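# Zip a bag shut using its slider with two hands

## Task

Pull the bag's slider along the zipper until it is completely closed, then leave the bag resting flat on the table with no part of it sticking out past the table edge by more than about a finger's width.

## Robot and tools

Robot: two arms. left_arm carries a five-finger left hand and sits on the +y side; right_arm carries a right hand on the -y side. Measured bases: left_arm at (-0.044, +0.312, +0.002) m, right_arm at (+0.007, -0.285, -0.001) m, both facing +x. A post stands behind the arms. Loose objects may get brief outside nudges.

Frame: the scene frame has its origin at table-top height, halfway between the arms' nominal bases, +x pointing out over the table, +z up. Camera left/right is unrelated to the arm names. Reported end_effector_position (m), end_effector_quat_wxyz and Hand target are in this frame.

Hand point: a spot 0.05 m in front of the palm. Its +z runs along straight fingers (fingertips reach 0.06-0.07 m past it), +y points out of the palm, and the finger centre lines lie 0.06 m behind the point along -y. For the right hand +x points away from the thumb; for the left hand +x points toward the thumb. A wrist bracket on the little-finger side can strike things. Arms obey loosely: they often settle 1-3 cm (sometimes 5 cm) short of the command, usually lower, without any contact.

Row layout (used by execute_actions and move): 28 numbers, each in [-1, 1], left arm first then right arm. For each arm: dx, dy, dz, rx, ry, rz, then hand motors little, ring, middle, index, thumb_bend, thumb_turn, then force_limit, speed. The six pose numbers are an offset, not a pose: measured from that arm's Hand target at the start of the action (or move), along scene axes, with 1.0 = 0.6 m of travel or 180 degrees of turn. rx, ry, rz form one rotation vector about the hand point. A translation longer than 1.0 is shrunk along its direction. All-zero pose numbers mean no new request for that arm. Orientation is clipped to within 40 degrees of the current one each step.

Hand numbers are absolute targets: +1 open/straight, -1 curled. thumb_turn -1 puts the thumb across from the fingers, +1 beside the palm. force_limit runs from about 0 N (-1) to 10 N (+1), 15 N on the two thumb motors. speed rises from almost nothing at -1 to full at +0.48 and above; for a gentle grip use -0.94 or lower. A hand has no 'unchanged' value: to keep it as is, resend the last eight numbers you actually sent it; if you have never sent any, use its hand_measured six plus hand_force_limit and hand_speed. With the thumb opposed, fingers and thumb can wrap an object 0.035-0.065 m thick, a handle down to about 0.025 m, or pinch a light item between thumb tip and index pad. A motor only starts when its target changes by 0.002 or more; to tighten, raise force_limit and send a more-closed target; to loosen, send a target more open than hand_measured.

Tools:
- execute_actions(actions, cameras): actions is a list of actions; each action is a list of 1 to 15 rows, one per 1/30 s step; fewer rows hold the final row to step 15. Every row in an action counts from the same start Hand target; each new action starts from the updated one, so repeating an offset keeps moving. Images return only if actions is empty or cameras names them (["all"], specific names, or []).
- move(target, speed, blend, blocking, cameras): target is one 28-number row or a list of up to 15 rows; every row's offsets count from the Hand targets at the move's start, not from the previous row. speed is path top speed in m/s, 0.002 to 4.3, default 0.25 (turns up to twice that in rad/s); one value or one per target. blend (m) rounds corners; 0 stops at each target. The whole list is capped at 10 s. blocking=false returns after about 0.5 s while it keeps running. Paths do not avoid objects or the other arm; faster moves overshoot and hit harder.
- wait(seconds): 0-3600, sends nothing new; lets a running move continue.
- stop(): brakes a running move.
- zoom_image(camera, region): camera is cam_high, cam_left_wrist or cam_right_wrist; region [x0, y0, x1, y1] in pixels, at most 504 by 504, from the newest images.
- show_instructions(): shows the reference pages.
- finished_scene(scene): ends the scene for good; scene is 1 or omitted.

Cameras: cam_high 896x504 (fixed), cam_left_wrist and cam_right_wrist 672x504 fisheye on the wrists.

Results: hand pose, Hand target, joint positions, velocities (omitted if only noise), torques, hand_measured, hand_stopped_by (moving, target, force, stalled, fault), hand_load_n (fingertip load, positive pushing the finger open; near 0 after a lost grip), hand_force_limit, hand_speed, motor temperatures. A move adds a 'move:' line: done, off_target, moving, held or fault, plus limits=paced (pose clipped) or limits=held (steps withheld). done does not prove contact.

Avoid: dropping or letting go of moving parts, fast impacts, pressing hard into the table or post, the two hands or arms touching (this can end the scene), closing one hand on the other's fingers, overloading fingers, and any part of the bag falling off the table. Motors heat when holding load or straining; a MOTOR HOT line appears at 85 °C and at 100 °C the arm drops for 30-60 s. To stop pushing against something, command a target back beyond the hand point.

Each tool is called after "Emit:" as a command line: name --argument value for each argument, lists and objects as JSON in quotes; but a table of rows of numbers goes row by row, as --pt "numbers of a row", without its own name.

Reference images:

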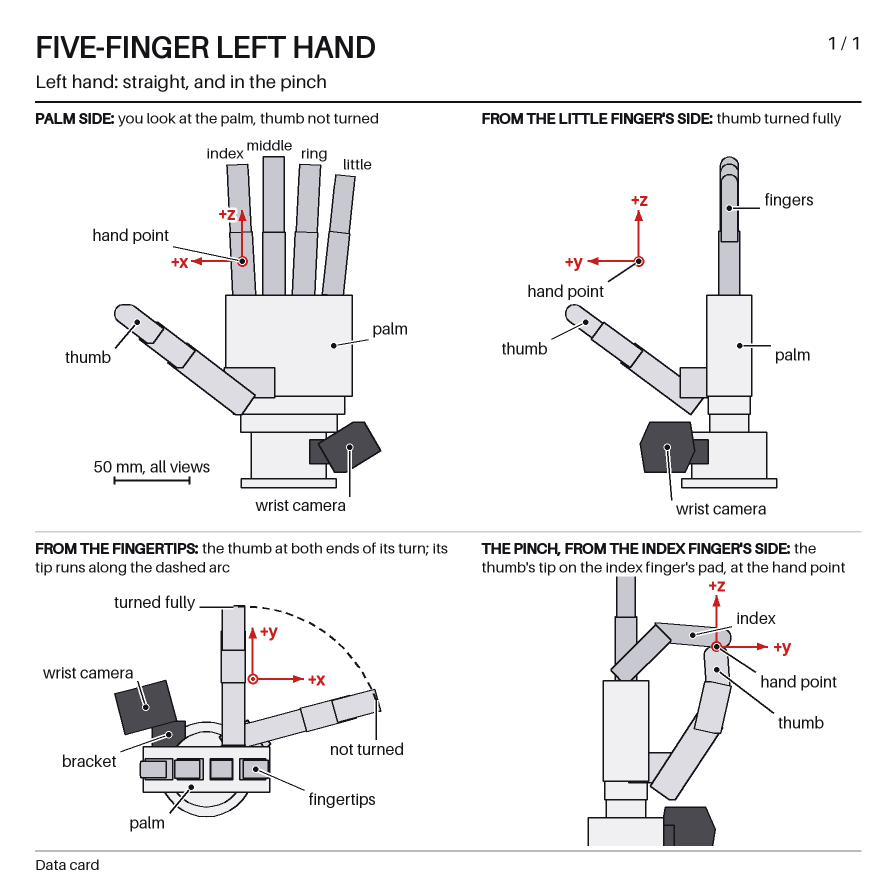

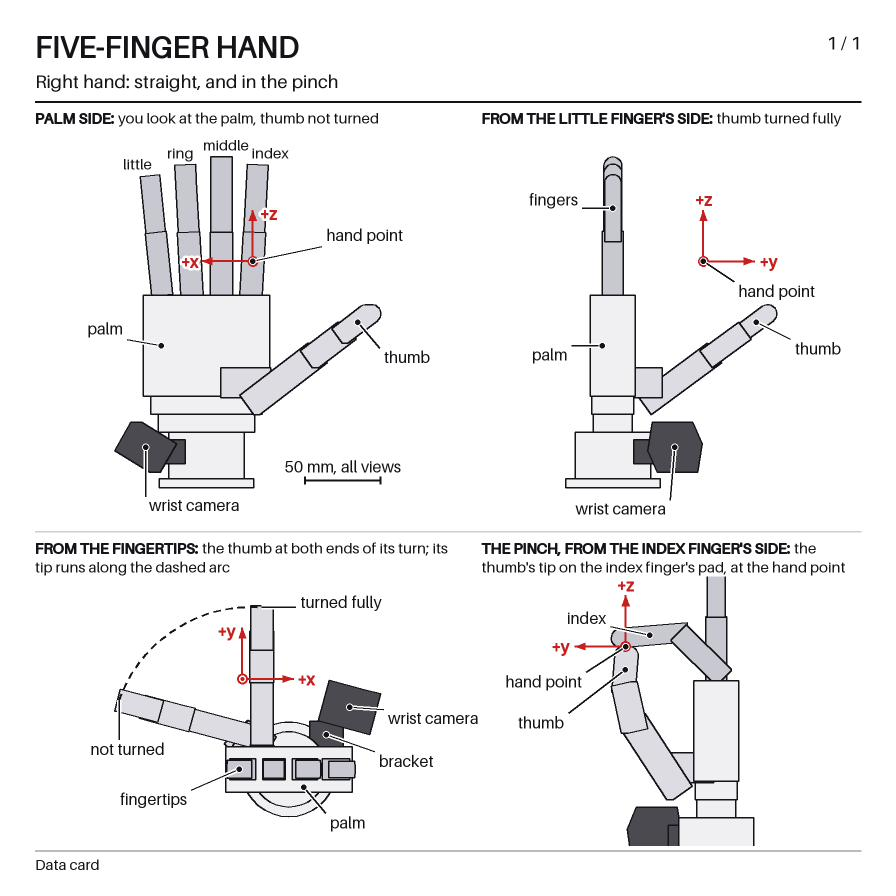

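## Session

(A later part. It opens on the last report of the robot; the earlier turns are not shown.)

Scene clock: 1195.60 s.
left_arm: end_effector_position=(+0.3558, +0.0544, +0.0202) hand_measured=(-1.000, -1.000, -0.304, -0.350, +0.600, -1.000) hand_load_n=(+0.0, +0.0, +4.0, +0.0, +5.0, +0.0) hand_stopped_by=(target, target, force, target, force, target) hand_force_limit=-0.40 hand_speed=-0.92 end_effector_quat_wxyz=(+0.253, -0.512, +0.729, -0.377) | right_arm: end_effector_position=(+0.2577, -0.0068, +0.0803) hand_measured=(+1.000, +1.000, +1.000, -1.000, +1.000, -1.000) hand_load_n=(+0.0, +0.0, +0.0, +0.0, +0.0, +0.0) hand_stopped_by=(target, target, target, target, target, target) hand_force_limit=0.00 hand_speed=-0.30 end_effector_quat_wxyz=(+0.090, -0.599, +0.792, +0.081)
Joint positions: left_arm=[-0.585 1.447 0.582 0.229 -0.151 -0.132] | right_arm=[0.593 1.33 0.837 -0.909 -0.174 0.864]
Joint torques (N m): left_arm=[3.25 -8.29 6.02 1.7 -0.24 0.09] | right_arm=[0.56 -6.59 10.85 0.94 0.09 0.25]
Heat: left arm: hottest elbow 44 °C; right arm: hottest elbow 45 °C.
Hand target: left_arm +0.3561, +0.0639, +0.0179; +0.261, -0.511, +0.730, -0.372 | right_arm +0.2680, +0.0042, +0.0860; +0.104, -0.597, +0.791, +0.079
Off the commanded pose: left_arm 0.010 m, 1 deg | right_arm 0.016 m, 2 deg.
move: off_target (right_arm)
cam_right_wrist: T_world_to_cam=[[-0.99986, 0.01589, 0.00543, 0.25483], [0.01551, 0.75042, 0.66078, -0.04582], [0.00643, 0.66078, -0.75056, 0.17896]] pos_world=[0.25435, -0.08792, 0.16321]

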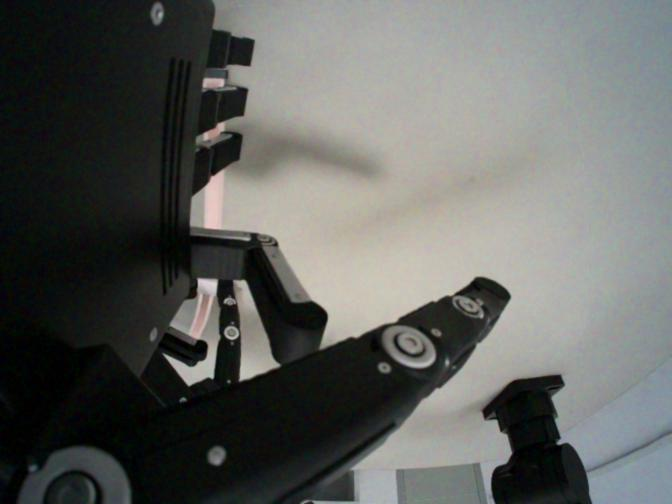

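Emit:
move --pt "0 0 0 0 0 0 -1 -1 -0.35 -0.35 0.4 -1 -0.4 -0.92 0.0 0.0 0.03 0 0 0 1 1 1 -1 1 -1 0 -0.3" --pt "0 0 0 0 0 0 -1 -1 -0.35 -0.35 0.4 -1 -0.4 -0.92 0.02 0.018 0.03 0 0 0 1 1 1 -1 1 -1 0 -0.3" --pt "0 0 0 0 0 0 -1 -1 -0.35 -0.35 0.4 -1 -0.4 -0.92 0.016 0.013 0.0 0 0 0 1 1 1 -1 1 -1 0 -0.3" --speed 0.05 --cameras '["cam_right_wrist"]'

Emit:
zoom_image --camera "cam_right_wrist" --region '[180, 0, 300, 220]'

Scene clock: 1213.47 s.
left_arm: end_effector_position=(+0.3558, +0.0544, +0.0202) hand_measured=(-1.000, -1.000, -0.304, -0.350, +0.600, -1.000) hand_load_n=(+0.5, +0.0, +4.0, +0.0, +5.5, +0.0) hand_stopped_by=(target, target, force, target, force, target) hand_force_limit=-0.40 hand_speed=-0.92 end_effector_quat_wxyz=(+0.253, -0.512, +0.729, -0.377) | right_arm: end_effector_position=(+0.2736, +0.0063, +0.0875) hand_measured=(+1.000, +1.000, +1.000, -1.000, +1.000, -1.000) hand_load_n=(+0.0, +0.0, +0.0, +0.0, +0.0, +0.0) hand_stopped_by=(target, target, target, target, target, target) hand_force_limit=0.00 hand_speed=-0.30 end_effector_quat_wxyz=(+0.099, -0.599, +0.791, +0.080)
Joint positions: left_arm=[-0.585 1.447 0.582 0.229 -0.151 -0.132] | right_arm=[0.599 1.362 0.887 -0.907 -0.173 0.871]
Joint torques (N m): left_arm=[3.08 -8.76 6 1.72 -0.24 0.12] | right_arm=[-0.03 -7 9.32 1.06 0.11 0.26]
Motor temperatures (°C): left_arm=[28 35 44 25 26 27] | right_arm=[26 32 49 25 26 27]
Heat: left arm: hottest elbow 44 °C; right arm: hottest elbow 49 °C.
Hand target: left_arm +0.3561, +0.0639, +0.0179; +0.261, -0.511, +0.730, -0.372 | right_arm +0.2774, +0.0119, +0.0859; +0.104, -0.597, +0.791, +0.079
Off the commanded pose: left_arm 0.010 m, 1 deg | right_arm 0.007 m, 1 deg.
move: done
cam_right_wrist: T_world_to_cam=[[-0.99982, 0.016, -0.01013, 0.27189], [0.00512, 0.74362, 0.66858, -0.05844], [0.01823, 0.66841, -0.74357, 0.17167]] pos_world=[0.26901, -0.07564, 0.16947]

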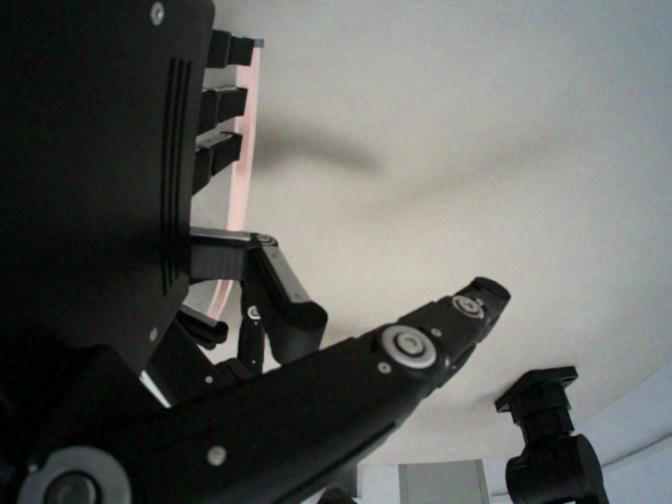

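Scaled by 2.291 from the camera's image (finer frame: 960x720).

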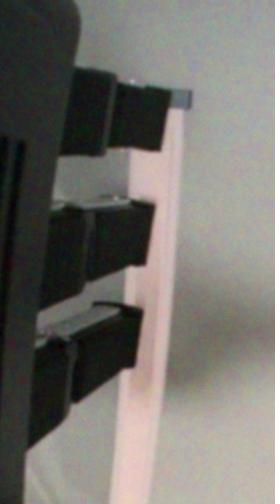

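Emit:
execute_actions --actions '[]' --cameras '["all"]'

Scene clock: 1241.90 s.
left_arm: end_effector_position=(+0.3558, +0.0544, +0.0202) hand_measured=(-1.000, -1.000, -0.304, -0.350, +0.600, -1.000) hand_load_n=(+0.0, +0.0, +4.0, +0.0, +5.0, -0.5) hand_stopped_by=(target, target, force, target, force, target) hand_force_limit=-0.40 hand_speed=-0.92 end_effector_quat_wxyz=(+0.253, -0.512, +0.729, -0.377) | right_arm: end_effector_position=(+0.2736, +0.0063, +0.0875) hand_measured=(+1.000, +1.000, +1.000, -1.000, +1.000, -1.000) hand_load_n=(+0.0, +0.0, +0.0, +0.0, +0.0, +0.0) hand_stopped_by=(target, target, target, target, target, target) hand_force_limit=0.00 hand_speed=-0.30 end_effector_quat_wxyz=(+0.099, -0.599, +0.791, +0.080)
Joint positions: left_arm=[-0.585 1.447 0.582 0.229 -0.151 -0.132] | right_arm=[0.599 1.362 0.887 -0.907 -0.173 0.871]
Joint velocities: within noise
Joint torques (N m): left_arm=[2.84 -9.17 5.98 1.7 -0.26 0.11] | right_arm=[0.15 -6.65 9.25 0.95 0.09 0.21]
Motor temperatures (°C): left_arm=[28 35 43 25 26 27] | right_arm=[26 32 50 25 26 27]
Heat: left arm: hottest elbow 43 °C; right arm: hottest elbow 50 °C.
Hand target: left_arm +0.3561, +0.0639, +0.0179; +0.261, -0.511, +0.730, -0.372 | right_arm +0.2774, +0.0119, +0.0859; +0.104, -0.597, +0.791, +0.079
Off the commanded pose: left_arm 0.010 m, 1 deg | right_arm 0.007 m, 1 deg.
camera_calibration:
cam_left_wrist: T_world_to_cam=[[0.47517, -0.43818, 0.76303, -0.15667], [-0.79301, -0.589, 0.1556, 0.31182], [0.38125, -0.67902, -0.62736, 0.02853]] pos_world=[0.31084, 0.13438, 0.08893]
cam_right_wrist: T_world_to_cam=[[-0.99982, 0.016, -0.01013, 0.27189], [0.00512, 0.74362, 0.66858, -0.05844], [0.01823, 0.66841, -0.74357, 0.17167]] pos_world=[0.26901, -0.07564, 0.16947]

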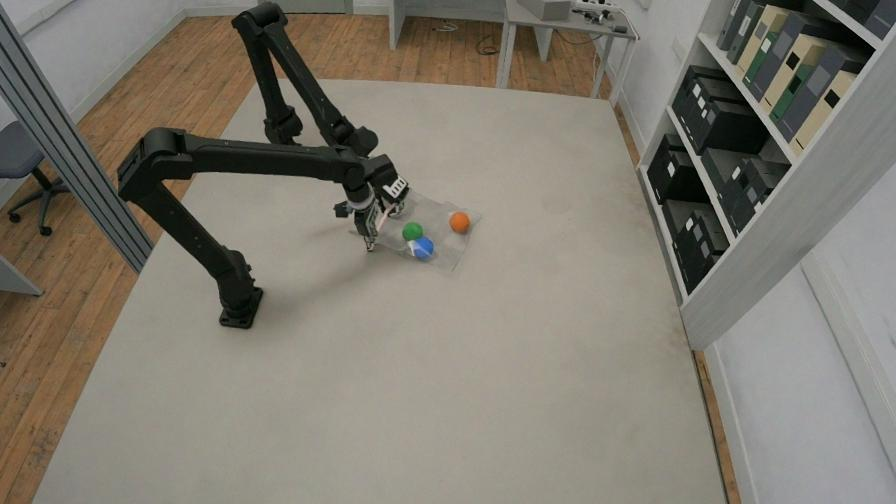

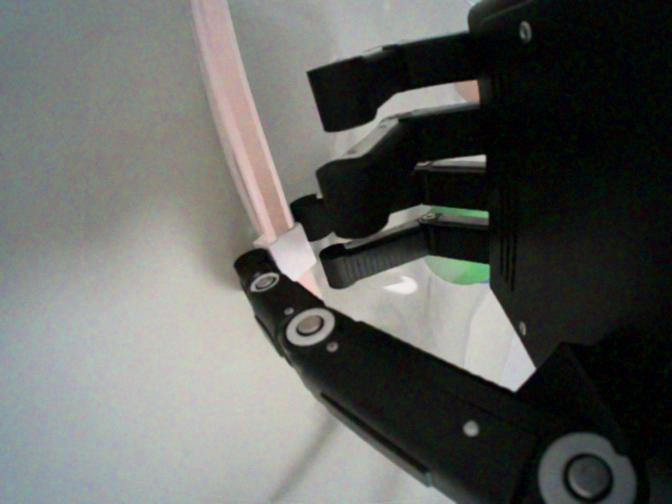

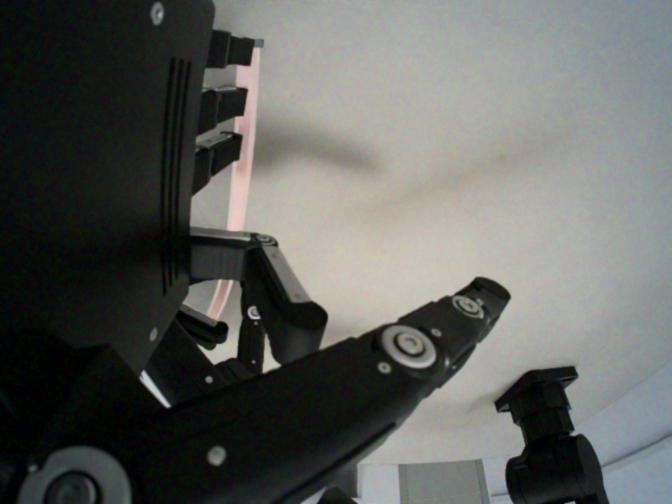

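Emit:
move --target '[0,0,0,0,0,0,-1,-1,-0.35,-0.35,0.4,-1,-0.4,-0.92, -0.010,0.012,0.0,0,0,0,1,1,1,-1,1,-1,0,-0.3]' --speed 0.05 --cameras '["cam_right_wrist"]'

Scene clock: 1271.07 s.
left_arm: end_effector_position=(+0.3558, +0.0544, +0.0202) hand_measured=(-1.000, -1.000, -0.304, -0.350, +0.600, -1.000) hand_load_n=(+0.5, +0.0, +4.0, +0.0, +5.0, +0.0) hand_stopped_by=(target, target, force, target, force, target) hand_force_limit=-0.40 hand_speed=-0.92 end_effector_quat_wxyz=(+0.253, -0.512, +0.729, -0.377) | right_arm: end_effector_position=(+0.2685, +0.0140, +0.0875) hand_measured=(+1.000, +1.000, +1.000, -1.000, +1.000, -1.000) hand_load_n=(+0.0, +0.0, +0.0, +0.0, +0.0, +0.0) hand_stopped_by=(target, target, target, target, target, target) hand_force_limit=0.00 hand_speed=-0.30 end_effector_quat_wxyz=(+0.099, -0.600, +0.789, +0.080)
Joint positions: left_arm=[-0.585 1.447 0.582 0.229 -0.151 -0.132] | right_arm=[0.625 1.362 0.887 -0.902 -0.168 0.892]
Joint torques (N m): left_arm=[3.25 -8.64 6.01 1.63 -0.21 0.11] | right_arm=[0.38 -7.06 8.96 1.05 0.09 0.29]
Heat: left arm: hottest elbow 43 °C; right arm: hottest elbow 50 °C.
Hand target: left_arm +0.3561, +0.0639, +0.0179; +0.261, -0.511, +0.730, -0.372 | right_arm +0.2715, +0.0191, +0.0859; +0.104, -0.597, +0.791, +0.079
Off the commanded pose: left_arm 0.010 m, 1 deg | right_arm 0.006 m, 1 deg.
move: done
cam_right_wrist: T_world_to_cam=[[-0.99986, 0.01233, -0.01132, 0.26684], [0.00161, 0.7437, 0.66851, -0.06319], [0.01666, 0.6684, -0.74362, 0.16704]] pos_world=[0.26412, -0.06794, 0.16947]

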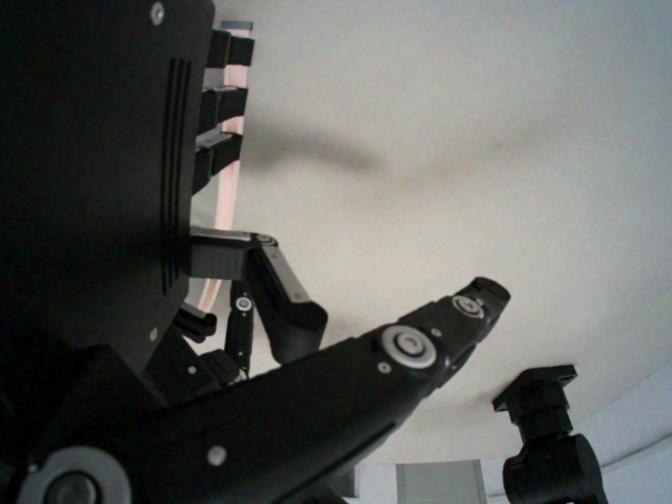

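Emit:
move --target '[0,0,0,0,0,0,-1,-1,-0.35,-0.35,0.4,-1,-0.4,-0.92, 0,0,-0.07,0,0,0,1,1,1,-1,1,-1,0,-0.3]' --speed 0.03 --cameras '["cam_right_wrist"]'

Scene clock: 1278.87 s.
left_arm: end_effector_position=(+0.3569, +0.0564, +0.0201) hand_measured=(-1.000, -1.000, -0.304, -0.350, +0.600, -1.000) hand_load_n=(+0.0, +0.0, +4.0, +0.0, +6.0, +0.0) hand_stopped_by=(target, target, force, target, force, target) hand_force_limit=-0.40 hand_speed=-0.92 end_effector_quat_wxyz=(+0.256, -0.512, +0.729, -0.376) | right_arm: end_effector_position=(+0.2781, +0.0206, +0.0768) hand_measured=(+1.000, +1.000, +1.000, -1.000, +1.000, -1.000) hand_load_n=(-1.0, -2.5, +0.0, +0.0, +0.0, +0.0) hand_stopped_by=(target, target, target, target, target, target) hand_force_limit=0.00 hand_speed=-0.30 end_effector_quat_wxyz=(+0.126, -0.599, +0.787, +0.079)
Joint positions: left_arm=[-0.582 1.447 0.582 0.229 -0.154 -0.127] | right_arm=[0.625 1.374 0.86 -0.808 -0.168 0.896]
Joint torques (N m): left_arm=[2.55 -8.64 5.98 1.63 -0.13 0.07] | right_arm=[0.15 -3.9 5.6 2 0.06 0.25]
Heat: left arm: hottest elbow 43 °C; right arm: hottest elbow 50 °C.
Hand target: left_arm +0.3561, +0.0639, +0.0179; +0.261, -0.511, +0.730, -0.372 | right_arm +0.2714, +0.0190, +0.0439; +0.104, -0.597, +0.791, +0.079
Off the commanded pose: left_arm 0.008 m, 1 deg | right_arm 0.034 m, 3 deg.
move: off_target (right_arm)
cam_right_wrist: T_world_to_cam=[[-0.99833, 0.01681, -0.05526, 0.27905], [-0.02607, 0.72254, 0.69084, -0.05454], [0.05154, 0.69113, -0.72089, 0.14256]] pos_world=[0.26981, -0.06381, 0.15587]

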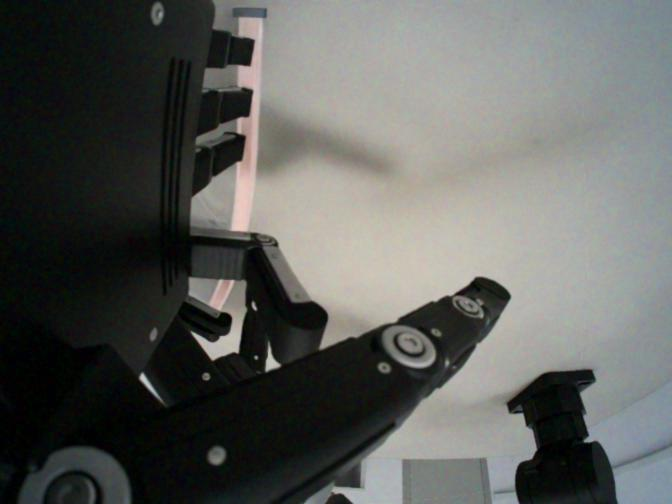

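Emit:
move --target '[0.0217,0.045,0,0,0,0,-1,-1,-0.35,-0.35,0.4,-1,-0.4,-0.92, 0,0,0,0,0,0,1,1,1,-1,1,-1,0,-0.3]' --speed 0.03 --cameras '["cam_left_wrist","cam_right_wrist"]'

Scene clock: 1292.77 s.
left_arm: end_effector_position=(+0.3648, +0.0732, +0.0204) hand_measured=(-1.000, -1.000, -0.304, -0.350, +0.600, -1.000) hand_load_n=(+0.0, +0.0, +4.0, +0.0, +5.0, +3.0) hand_stopped_by=(target, target, force, target, force, target) hand_force_limit=-0.40 hand_speed=-0.92 end_effector_quat_wxyz=(+0.244, -0.513, +0.728, -0.383) | right_arm: end_effector_position=(+0.2850, +0.0261, +0.0776) hand_measured=(+1.000, +1.000, +1.000, -1.000, +1.000, -1.000) hand_load_n=(-0.5, +0.0, +0.0, +0.0, +0.0, +0.0) hand_stopped_by=(target, target, target, target, target, target) hand_force_limit=0.00 hand_speed=-0.30 end_effector_quat_wxyz=(+0.143, -0.599, +0.784, +0.080)
Joint positions: left_arm=[-0.513 1.444 0.577 0.236 -0.074 -0.101] | right_arm=[0.625 1.377 0.859 -0.77 -0.171 0.896]
Joint torques (N m): left_arm=[4.01 -8.82 5.97 1.66 -0.49 0.28] | right_arm=[0.15 -4.37 5.75 0.8 0.23 0.23]
Heat: left arm: hottest elbow 43 °C; right arm: hottest elbow 48 °C.
Hand target: left_arm +0.3690, +0.0910, +0.0178; +0.261, -0.511, +0.730, -0.372 | right_arm +0.2715, +0.0190, +0.0439; +0.104, -0.597, +0.791, +0.079
Off the commanded pose: left_arm 0.018 m, 2 deg | right_arm 0.037 m, 5 deg.
move: off_target (left_arm)
cam_left_wrist: T_world_to_cam=[[0.47881, -0.42772, 0.76668, -0.15508], [-0.79608, -0.57971, 0.17377, 0.33019], [0.37013, -0.69354, -0.61807, 0.04293]] pos_world=[0.32122, 0.15486, 0.08805]
cam_right_wrist: T_world_to_cam=[[-0.99655, 0.0174, -0.08114, 0.28739], [-0.04512, 0.70698, 0.70579, -0.05418], [0.06965, 0.70702, -0.70376, 0.13205]] pos_world=[0.27476, -0.06006, 0.15449]

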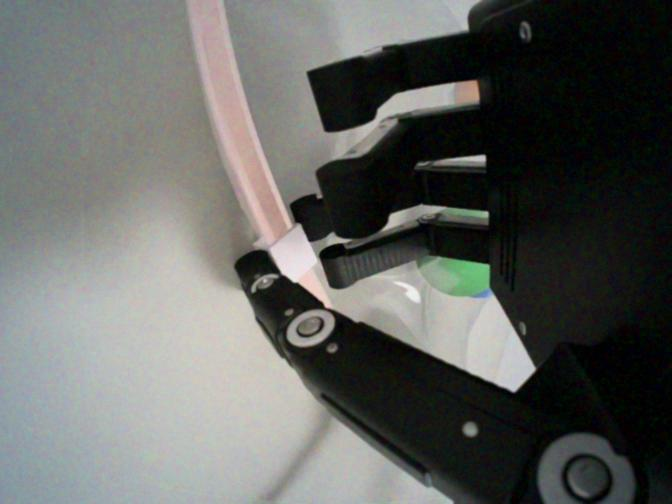

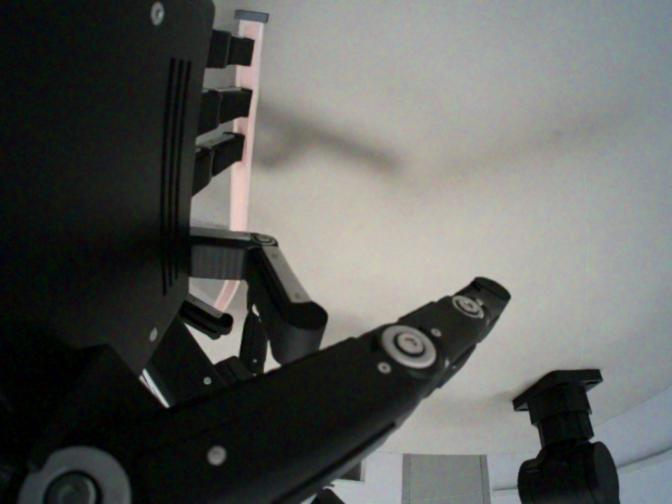

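Emit:
zoom_image --camera "cam_left_wrist" --region '[180, 0, 420, 340]'

Emit:
zoom_image --camera "cam_right_wrist" --region '[160, 0, 340, 220]'

Scaled by 1.482 from the camera's image (finer frame: 960x720).

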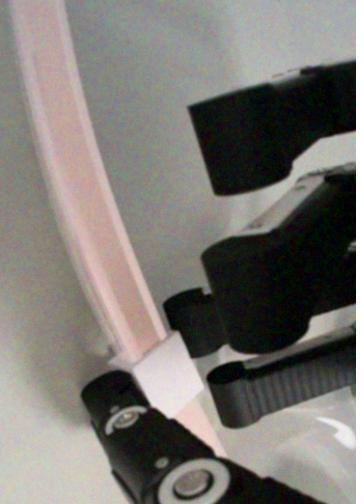

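Scaled by 2.291 from the camera's image (finer frame: 960x720).

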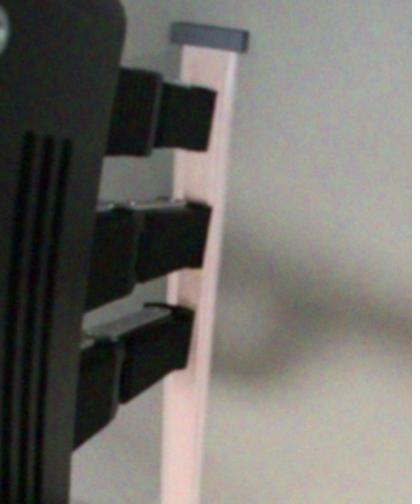

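Emit:
execute_actions --actions '[]' --cameras '["cam_high"]'

Emit:
zoom_image --camera "cam_high" --region '[320, 160, 500, 290]'

Scene clock: 1322.57 s.
left_arm: end_effector_position=(+0.3648, +0.0732, +0.0204) hand_measured=(-1.000, -1.000, -0.304, -0.350, +0.600, -1.000) hand_load_n=(+0.0, +0.5, +4.0, +0.0, +5.0, +2.5) hand_stopped_by=(target, target, force, target, force, target) hand_force_limit=-0.40 hand_speed=-0.92 end_effector_quat_wxyz=(+0.244, -0.513, +0.728, -0.383) | right_arm: end_effector_position=(+0.2850, +0.0261, +0.0776) hand_measured=(+1.000, +1.000, +1.000, -1.000, +1.000, -1.000) hand_load_n=(-0.5, -0.5, +0.0, +0.0, +0.0, +0.0) hand_stopped_by=(target, target, target, target, target, target) hand_force_limit=0.00 hand_speed=-0.30 end_effector_quat_wxyz=(+0.143, -0.599, +0.784, +0.080)
Joint positions: left_arm=[-0.513 1.444 0.577 0.236 -0.074 -0.101] | right_arm=[0.625 1.377 0.859 -0.77 -0.171 0.896]
Joint velocities: within noise
Joint torques (N m): left_arm=[4.25 -9 6.12 1.69 -0.49 0.29] | right_arm=[0.38 -4.13 5.76 0.7 0.23 0.25]
Motor temperatures (°C): left_arm=[27 36 42 26 26 27] | right_arm=[26 32 46 25 26 27]
Heat: left arm: hottest elbow 42 °C; right arm: hottest elbow 46 °C.
Hand target: left_arm +0.3690, +0.0910, +0.0178; +0.261, -0.511, +0.730, -0.372 | right_arm +0.2715, +0.0190, +0.0439; +0.104, -0.597, +0.791, +0.079
Off the commanded pose: left_arm 0.018 m, 2 deg | right_arm 0.037 m, 5 deg.
Images, in order (width x height): cam_high 896x504.

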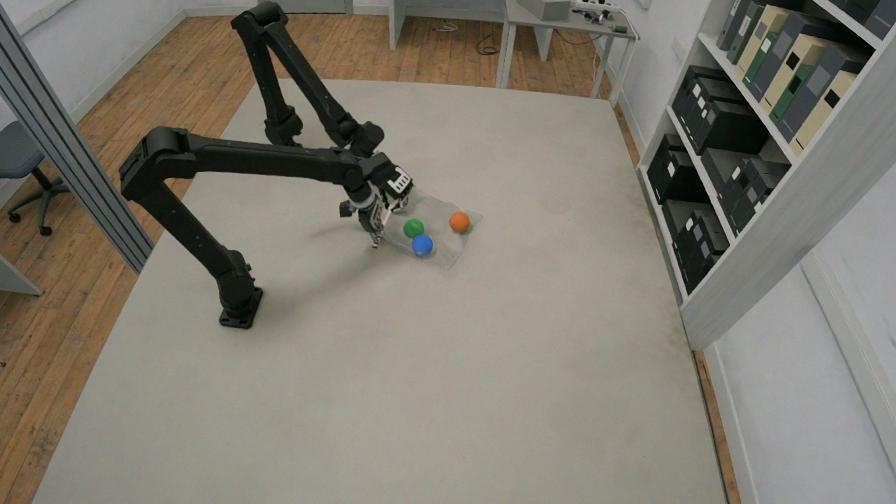

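Scaled by 2.800 from the camera's image (finer frame: 1280x720).

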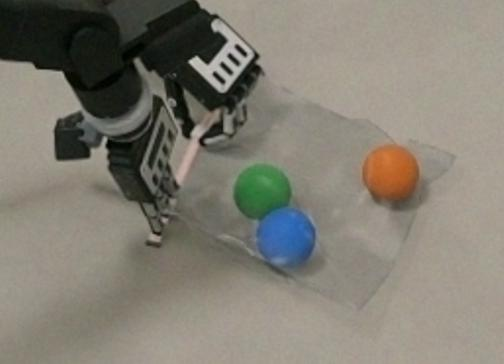

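Emit:
move --target '[0.0217,0.045,0,0,0,0,-1,-1,-0.35,-0.35,0.4,-1,-0.4,-0.92, -0.01,-0.05,0,0,0,0,1,1,1,-1,1,-1,0,-0.3]' --speed 0.03 --cameras '["cam_left_wrist","cam_right_wrist"]'

Scene clock: 1340.43 s.
left_arm: end_effector_position=(+0.3787, +0.1065, +0.0190) hand_measured=(-1.000, -1.000, -0.304, -0.350, +0.598, -1.000) hand_load_n=(+0.0, -0.5, +0.0, +0.0, -1.0, +2.5) hand_stopped_by=(target, target, force, target, force, target) hand_force_limit=-0.40 hand_speed=-0.92 end_effector_quat_wxyz=(+0.248, -0.515, +0.729, -0.378) | right_arm: end_effector_position=(+0.2805, +0.0123, +0.0772) hand_measured=(+1.000, +1.000, +1.000, -1.000, +1.000, -1.000) hand_load_n=(+0.0, +0.0, +0.0, +0.0, +0.0, +0.0) hand_stopped_by=(target, target, target, target, target, target) hand_force_limit=0.00 hand_speed=-0.30 end_effector_quat_wxyz=(+0.150, -0.600, +0.782, +0.085)
Joint positions: left_arm=[-0.417 1.443 0.574 0.236 -0.009 -0.04] | right_arm=[0.594 1.344 0.82 -0.757 -0.192 0.865]
Joint torques (N m): left_arm=[3.37 -8.7 6.43 1.81 -0.27 0.21] | right_arm=[-2.14 -4.78 4.7 -0.1 0.44 -0.05]
Heat: left arm: hottest elbow 42 °C; right arm: hottest elbow 45 °C.
Hand target: left_arm +0.3821, +0.1179, +0.0178; +0.261, -0.511, +0.730, -0.372 | right_arm +0.2655, -0.0109, +0.0439; +0.104, -0.597, +0.791, +0.079
Off the commanded pose: left_arm 0.012 m, 2 deg | right_arm 0.043 m, 5 deg.
move: off_target (left_arm, right_arm)
cam_left_wrist: T_world_to_cam=[[0.4819, -0.43261, 0.76199, -0.14698], [-0.79164, -0.58773, 0.16698, 0.36003], [0.37561, -0.68368, -0.6257, 0.05699]] pos_world=[0.33443, 0.18698, 0.08753]
cam_right_wrist: T_world_to_cam=[[-0.99623, 0.01468, -0.08548, 0.2834], [-0.05133, 0.69467, 0.7175, -0.04341], [0.06991, 0.71918, -0.69129, 0.1407]] pos_world=[0.27026, -0.0752, 0.15263]

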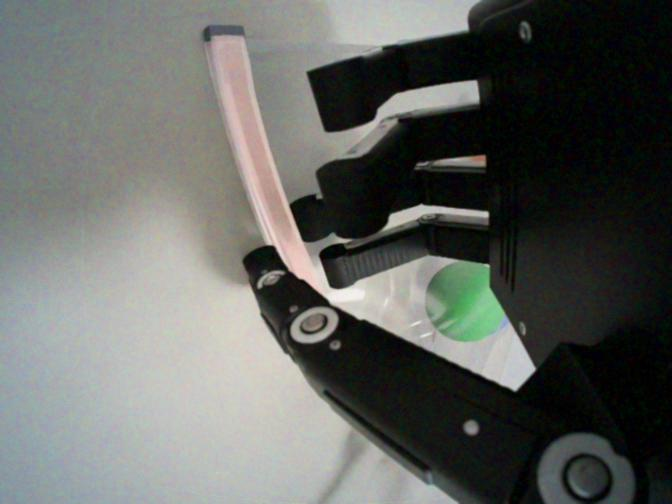

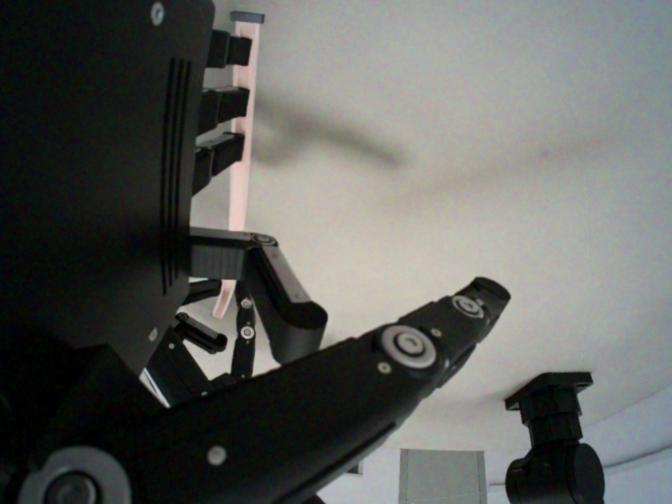

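Emit:
zoom_image --camera "cam_left_wrist" --region '[200, 180, 440, 400]'

Emit:
zoom_image --camera "cam_right_wrist" --region '[160, 200, 340, 400]'

Scaled by 2.100 from the camera's image (finer frame: 960x720).

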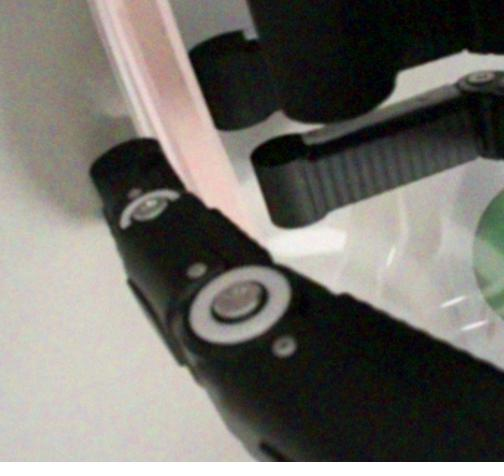

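Scaled by 2.520 from the camera's image (finer frame: 960x720).

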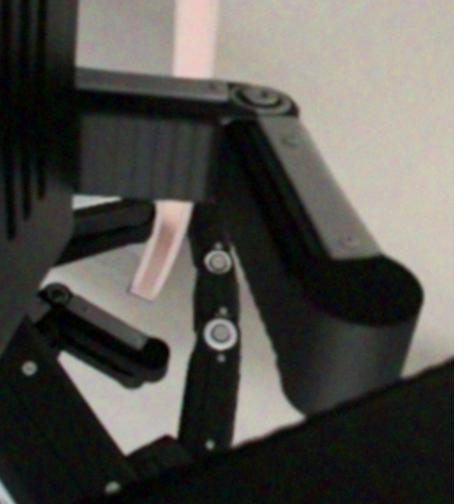

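Emit:
move --target '[0,0,0.01,0,0,0,-1,-1,-0.2,-0.2,0.8,-1,-0.4,-0.6, 0,0,0,0,0,0,1,1,1,-1,1,-1,0,-0.3]' --speed 0.03 --cameras '["cam_left_wrist","cam_right_wrist"]'

Scene clock: 1406.70 s.
left_arm: end_effector_position=(+0.3813, +0.1111, +0.0221) hand_measured=(-1.000, -1.000, -0.200, -0.200, +0.800, -1.000) hand_load_n=(+0.0, +0.0, +0.0, +0.0, -1.5, +0.5) hand_stopped_by=(target, target, target, target, target, target) hand_force_limit=-0.40 hand_speed=-0.60 end_effector_quat_wxyz=(+0.255, -0.512, +0.728, -0.377) | right_arm: end_effector_position=(+0.2804, +0.0122, +0.0772) hand_measured=(+1.000, +1.000, +1.000, -1.000, +1.000, -1.000) hand_load_n=(+0.0, +0.0, +0.0, +0.0, +0.0, +0.0) hand_stopped_by=(target, target, target, target, target, target) hand_force_limit=0.00 hand_speed=-0.30 end_effector_quat_wxyz=(+0.150, -0.600, +0.781, +0.085)
Joint positions: left_arm=[-0.408 1.435 0.574 0.235 -0.012 -0.026] | right_arm=[0.594 1.344 0.82 -0.757 -0.192 0.864]
Joint torques (N m): left_arm=[3.14 -8.53 6.95 1.01 -0.13 0.06] | right_arm=[-2.02 -5.13 4.66 0.02 0.44 0]
Heat: left arm: hottest elbow 41 °C; right arm: hottest elbow 42 °C.
Hand target: left_arm +0.3821, +0.1180, +0.0238; +0.261, -0.511, +0.730, -0.372 | right_arm +0.2655, -0.0109, +0.0439; +0.104, -0.597, +0.791, +0.079
Off the commanded pose: left_arm 0.007 m, 1 deg | right_arm 0.043 m, 5 deg.
move: done
cam_left_wrist: T_world_to_cam=[[0.47417, -0.43939, 0.76296, -0.14484], [-0.79226, -0.59094, 0.15206, 0.36521], [0.38405, -0.67656, -0.62831, 0.05722]] pos_world=[0.33605, 0.19089, 0.09093]
cam_right_wrist: T_world_to_cam=[[-0.99622, 0.0139, -0.08571, 0.28337], [-0.05203, 0.69477, 0.71735, -0.04312], [0.06952, 0.7191, -0.69142, 0.14089]] pos_world=[0.27026, -0.0753, 0.15263]

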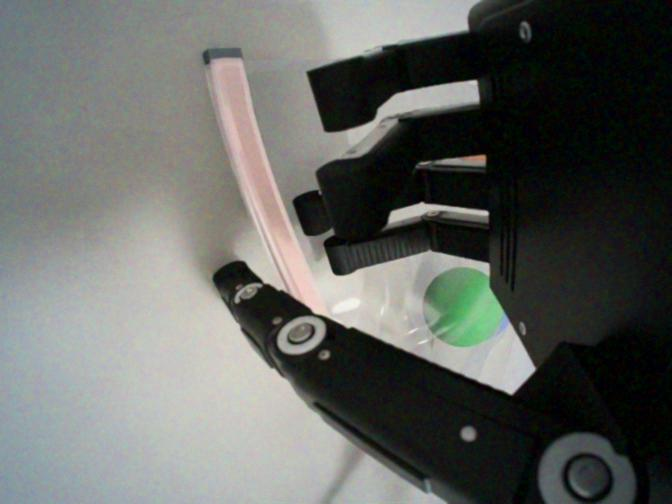

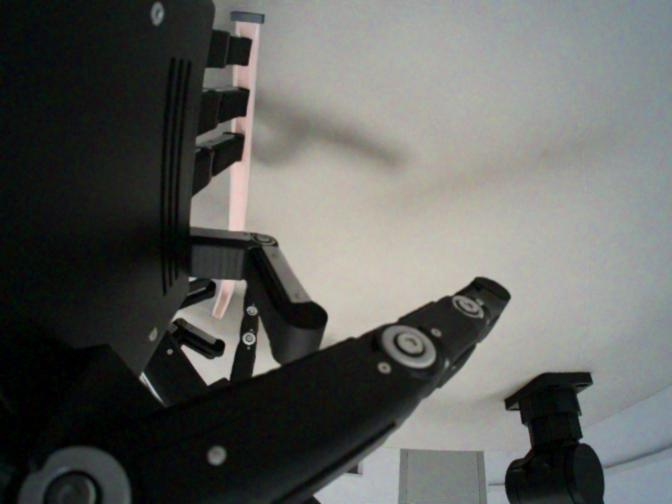

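Emit:
move --target '[-0.005,-0.045,0,0,0,0,-1,-1,-0.2,-0.2,0.8,-1,-0.4,-0.6, 0,0,0,0,0,0,1,1,1,-1,1,-1,0,-0.3]' --speed 0.04 --cameras '["cam_left_wrist","cam_right_wrist"]'

Scene clock: 1428.17 s.
left_arm: end_effector_position=(+0.3800, +0.1068, +0.0212) hand_measured=(-1.000, -1.000, -0.200, -0.200, +0.800, -1.000) hand_load_n=(+0.0, +0.0, +0.0, +0.0, +0.0, -5.5) hand_stopped_by=(target, target, target, target, target, target) hand_force_limit=-0.40 hand_speed=-0.60 end_effector_quat_wxyz=(+0.274, -0.512, +0.728, -0.365) | right_arm: end_effector_position=(+0.2804, +0.0122, +0.0772) hand_measured=(+1.000, +1.000, +1.000, -1.000, +1.000, -1.000) hand_load_n=(+0.0, +0.0, +0.0, +0.0, +0.0, +0.0) hand_stopped_by=(target, target, target, target, target, target) hand_force_limit=0.00 hand_speed=-0.30 end_effector_quat_wxyz=(+0.150, -0.600, +0.781, +0.085)
Joint positions: left_arm=[-0.447 1.435 0.574 0.235 -0.083 -0.028] | right_arm=[0.594 1.344 0.82 -0.757 -0.192 0.864]
Joint torques (N m): left_arm=[0.26 -7.94 8.43 0.94 0.23 -0.32] | right_arm=[-2.02 -4.95 4.74 0.02 0.44 -0.04]
Heat: left arm: hottest elbow 42 °C; right arm: hottest elbow 42 °C.
Hand target: left_arm +0.3791, +0.0911, +0.0238; +0.261, -0.511, +0.730, -0.372 | right_arm +0.2655, -0.0109, +0.0439; +0.104, -0.597, +0.791, +0.079
Off the commanded pose: left_arm 0.016 m, 2 deg | right_arm 0.043 m, 5 deg.
move: off_target (left_arm)
cam_left_wrist: T_world_to_cam=[[0.47129, -0.45782, 0.75384, -0.14217], [-0.78246, -0.61145, 0.11784, 0.36099], [0.40699, -0.64539, -0.6464, 0.04244]] pos_world=[0.33219, 0.18303, 0.09207]
cam_right_wrist: T_world_to_cam=[[-0.99622, 0.0139, -0.08571, 0.28337], [-0.05203, 0.69477, 0.71735, -0.04312], [0.06952, 0.7191, -0.69142, 0.14089]] pos_world=[0.27026, -0.0753, 0.15263]

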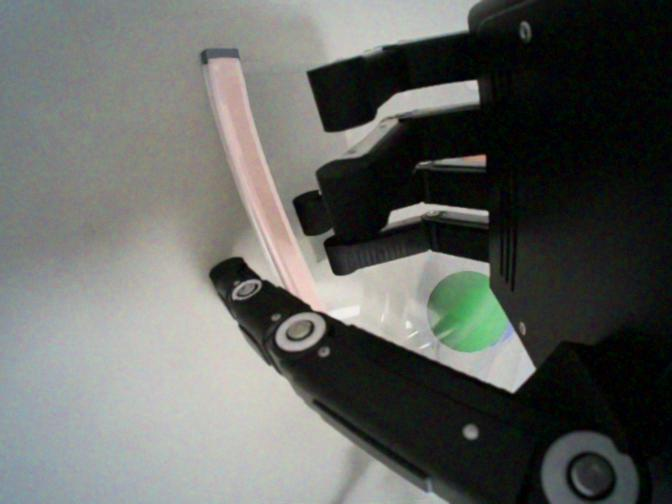

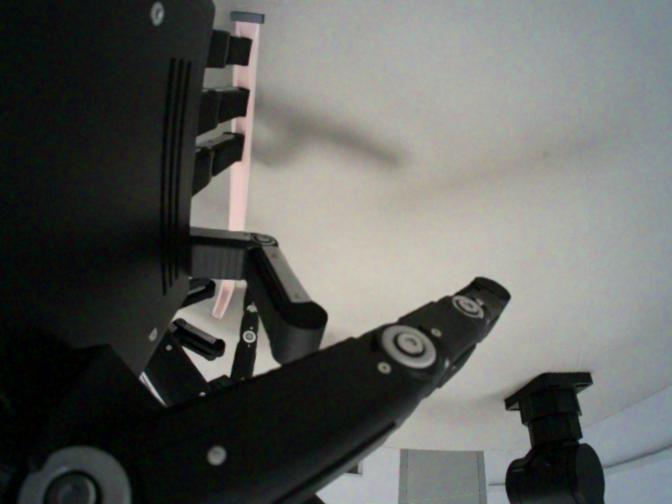

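Emit:
zoom_image --camera "cam_left_wrist" --region '[180, 200, 420, 400]'

Emit:
zoom_image --camera "cam_right_wrist" --region '[130, 200, 340, 400]'

Scaled by 2.100 from the camera's image (finer frame: 960x720).

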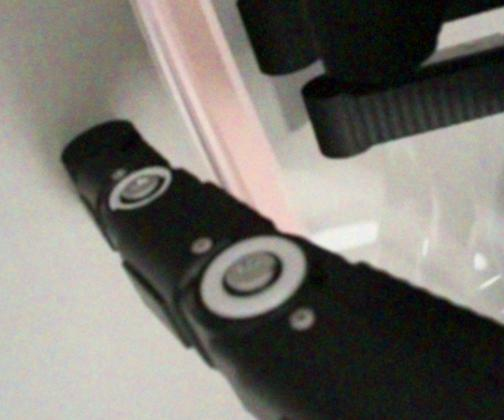

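Scaled by 2.400 from the camera's image (finer frame: 960x720).

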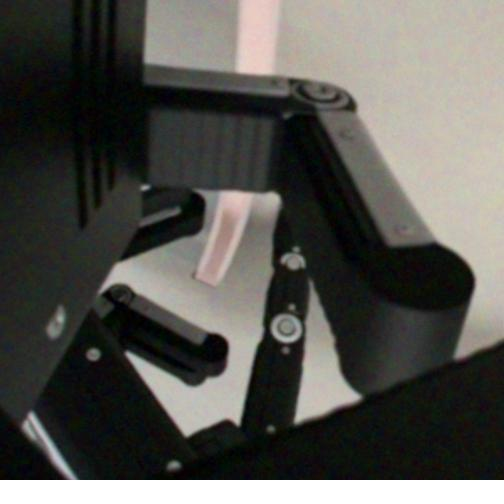

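Emit:
wait --seconds 0.1 --cameras '["all"]'

Emit:
zoom_image --camera "cam_high" --region '[350, 180, 430, 260]'

Scene clock: 1536.70 s.
left_arm: end_effector_position=(+0.3800, +0.1068, +0.0212) hand_measured=(-1.000, -1.000, -0.200, -0.200, +0.800, -1.000) hand_load_n=(+0.0, +0.0, +0.0, +0.0, +0.0, -6.0) hand_stopped_by=(target, target, target, target, target, target) hand_force_limit=-0.40 hand_speed=-0.60 end_effector_quat_wxyz=(+0.274, -0.512, +0.728, -0.365) | right_arm: end_effector_position=(+0.2804, +0.0122, +0.0772) hand_measured=(+1.000, +1.000, +1.000, -1.000, +1.000, -1.000) hand_load_n=(+0.0, +0.0, +0.0, +0.5, +0.0, +0.0) hand_stopped_by=(target, target, target, target, target, target) hand_force_limit=0.00 hand_speed=-0.30 end_effector_quat_wxyz=(+0.150, -0.600, +0.781, +0.085)
Joint positions: left_arm=[-0.447 1.435 0.574 0.235 -0.083 -0.028] | right_arm=[0.594 1.344 0.82 -0.757 -0.192 0.864]
Joint torques (N m): left_arm=[0.38 -7.82 8.43 0.95 0.24 -0.36] | right_arm=[-2.2 -5.3 4.67 0.01 0.45 -0.02]
Motor temperatures (°C): left_arm=[27 36 46 25 26 27] | right_arm=[26 31 41 25 27 27]
Heat: left arm: hottest elbow 46 °C; right arm: hottest elbow 41 °C.
Hand target: left_arm +0.3791, +0.0911, +0.0238; +0.261, -0.511, +0.730, -0.372 | right_arm +0.2655, -0.0109, +0.0439; +0.104, -0.597, +0.791, +0.079
Off the commanded pose: left_arm 0.016 m, 2 deg | right_arm 0.043 m, 5 deg.
wait: 0.10 s; at rest from the start
cam_left_wrist: T_world_to_cam=[[0.47129, -0.45782, 0.75384, -0.14217], [-0.78246, -0.61145, 0.11784, 0.36099], [0.40699, -0.64539, -0.6464, 0.04244]] pos_world=[0.33219, 0.18303, 0.09207]
cam_right_wrist: T_world_to_cam=[[-0.99622, 0.0139, -0.08571, 0.28337], [-0.05203, 0.69477, 0.71735, -0.04312], [0.06952, 0.7191, -0.69142, 0.14089]] pos_world=[0.27026, -0.0753, 0.15263]

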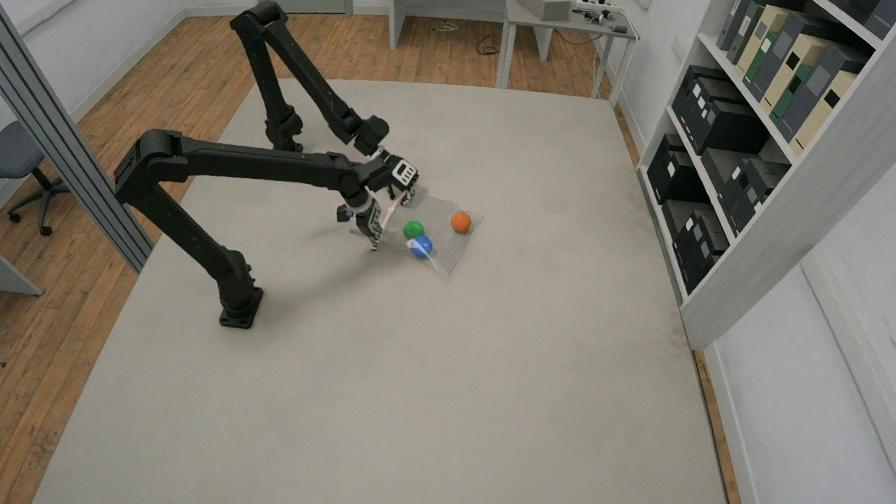

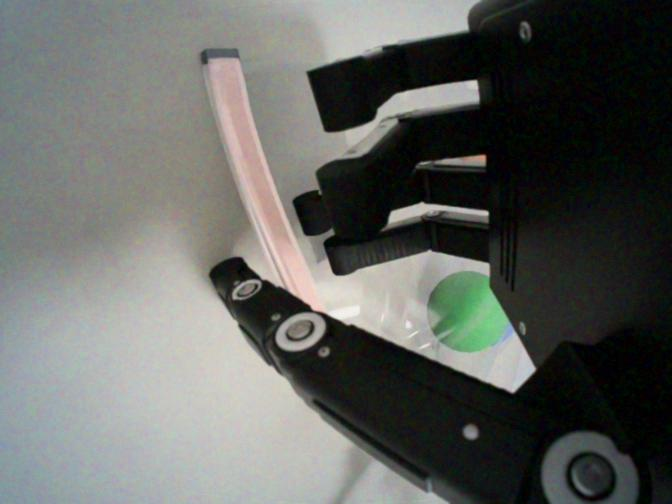

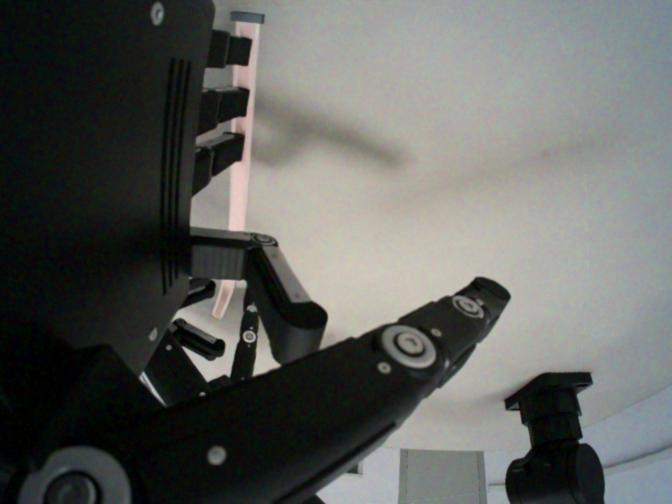

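Scaled by 6.300 from the camera's image (finer frame: 1280x720).

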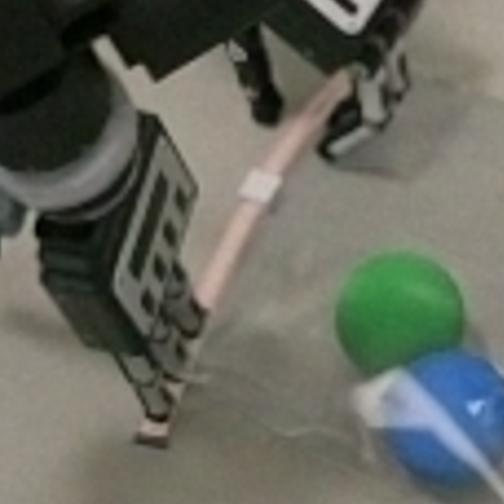

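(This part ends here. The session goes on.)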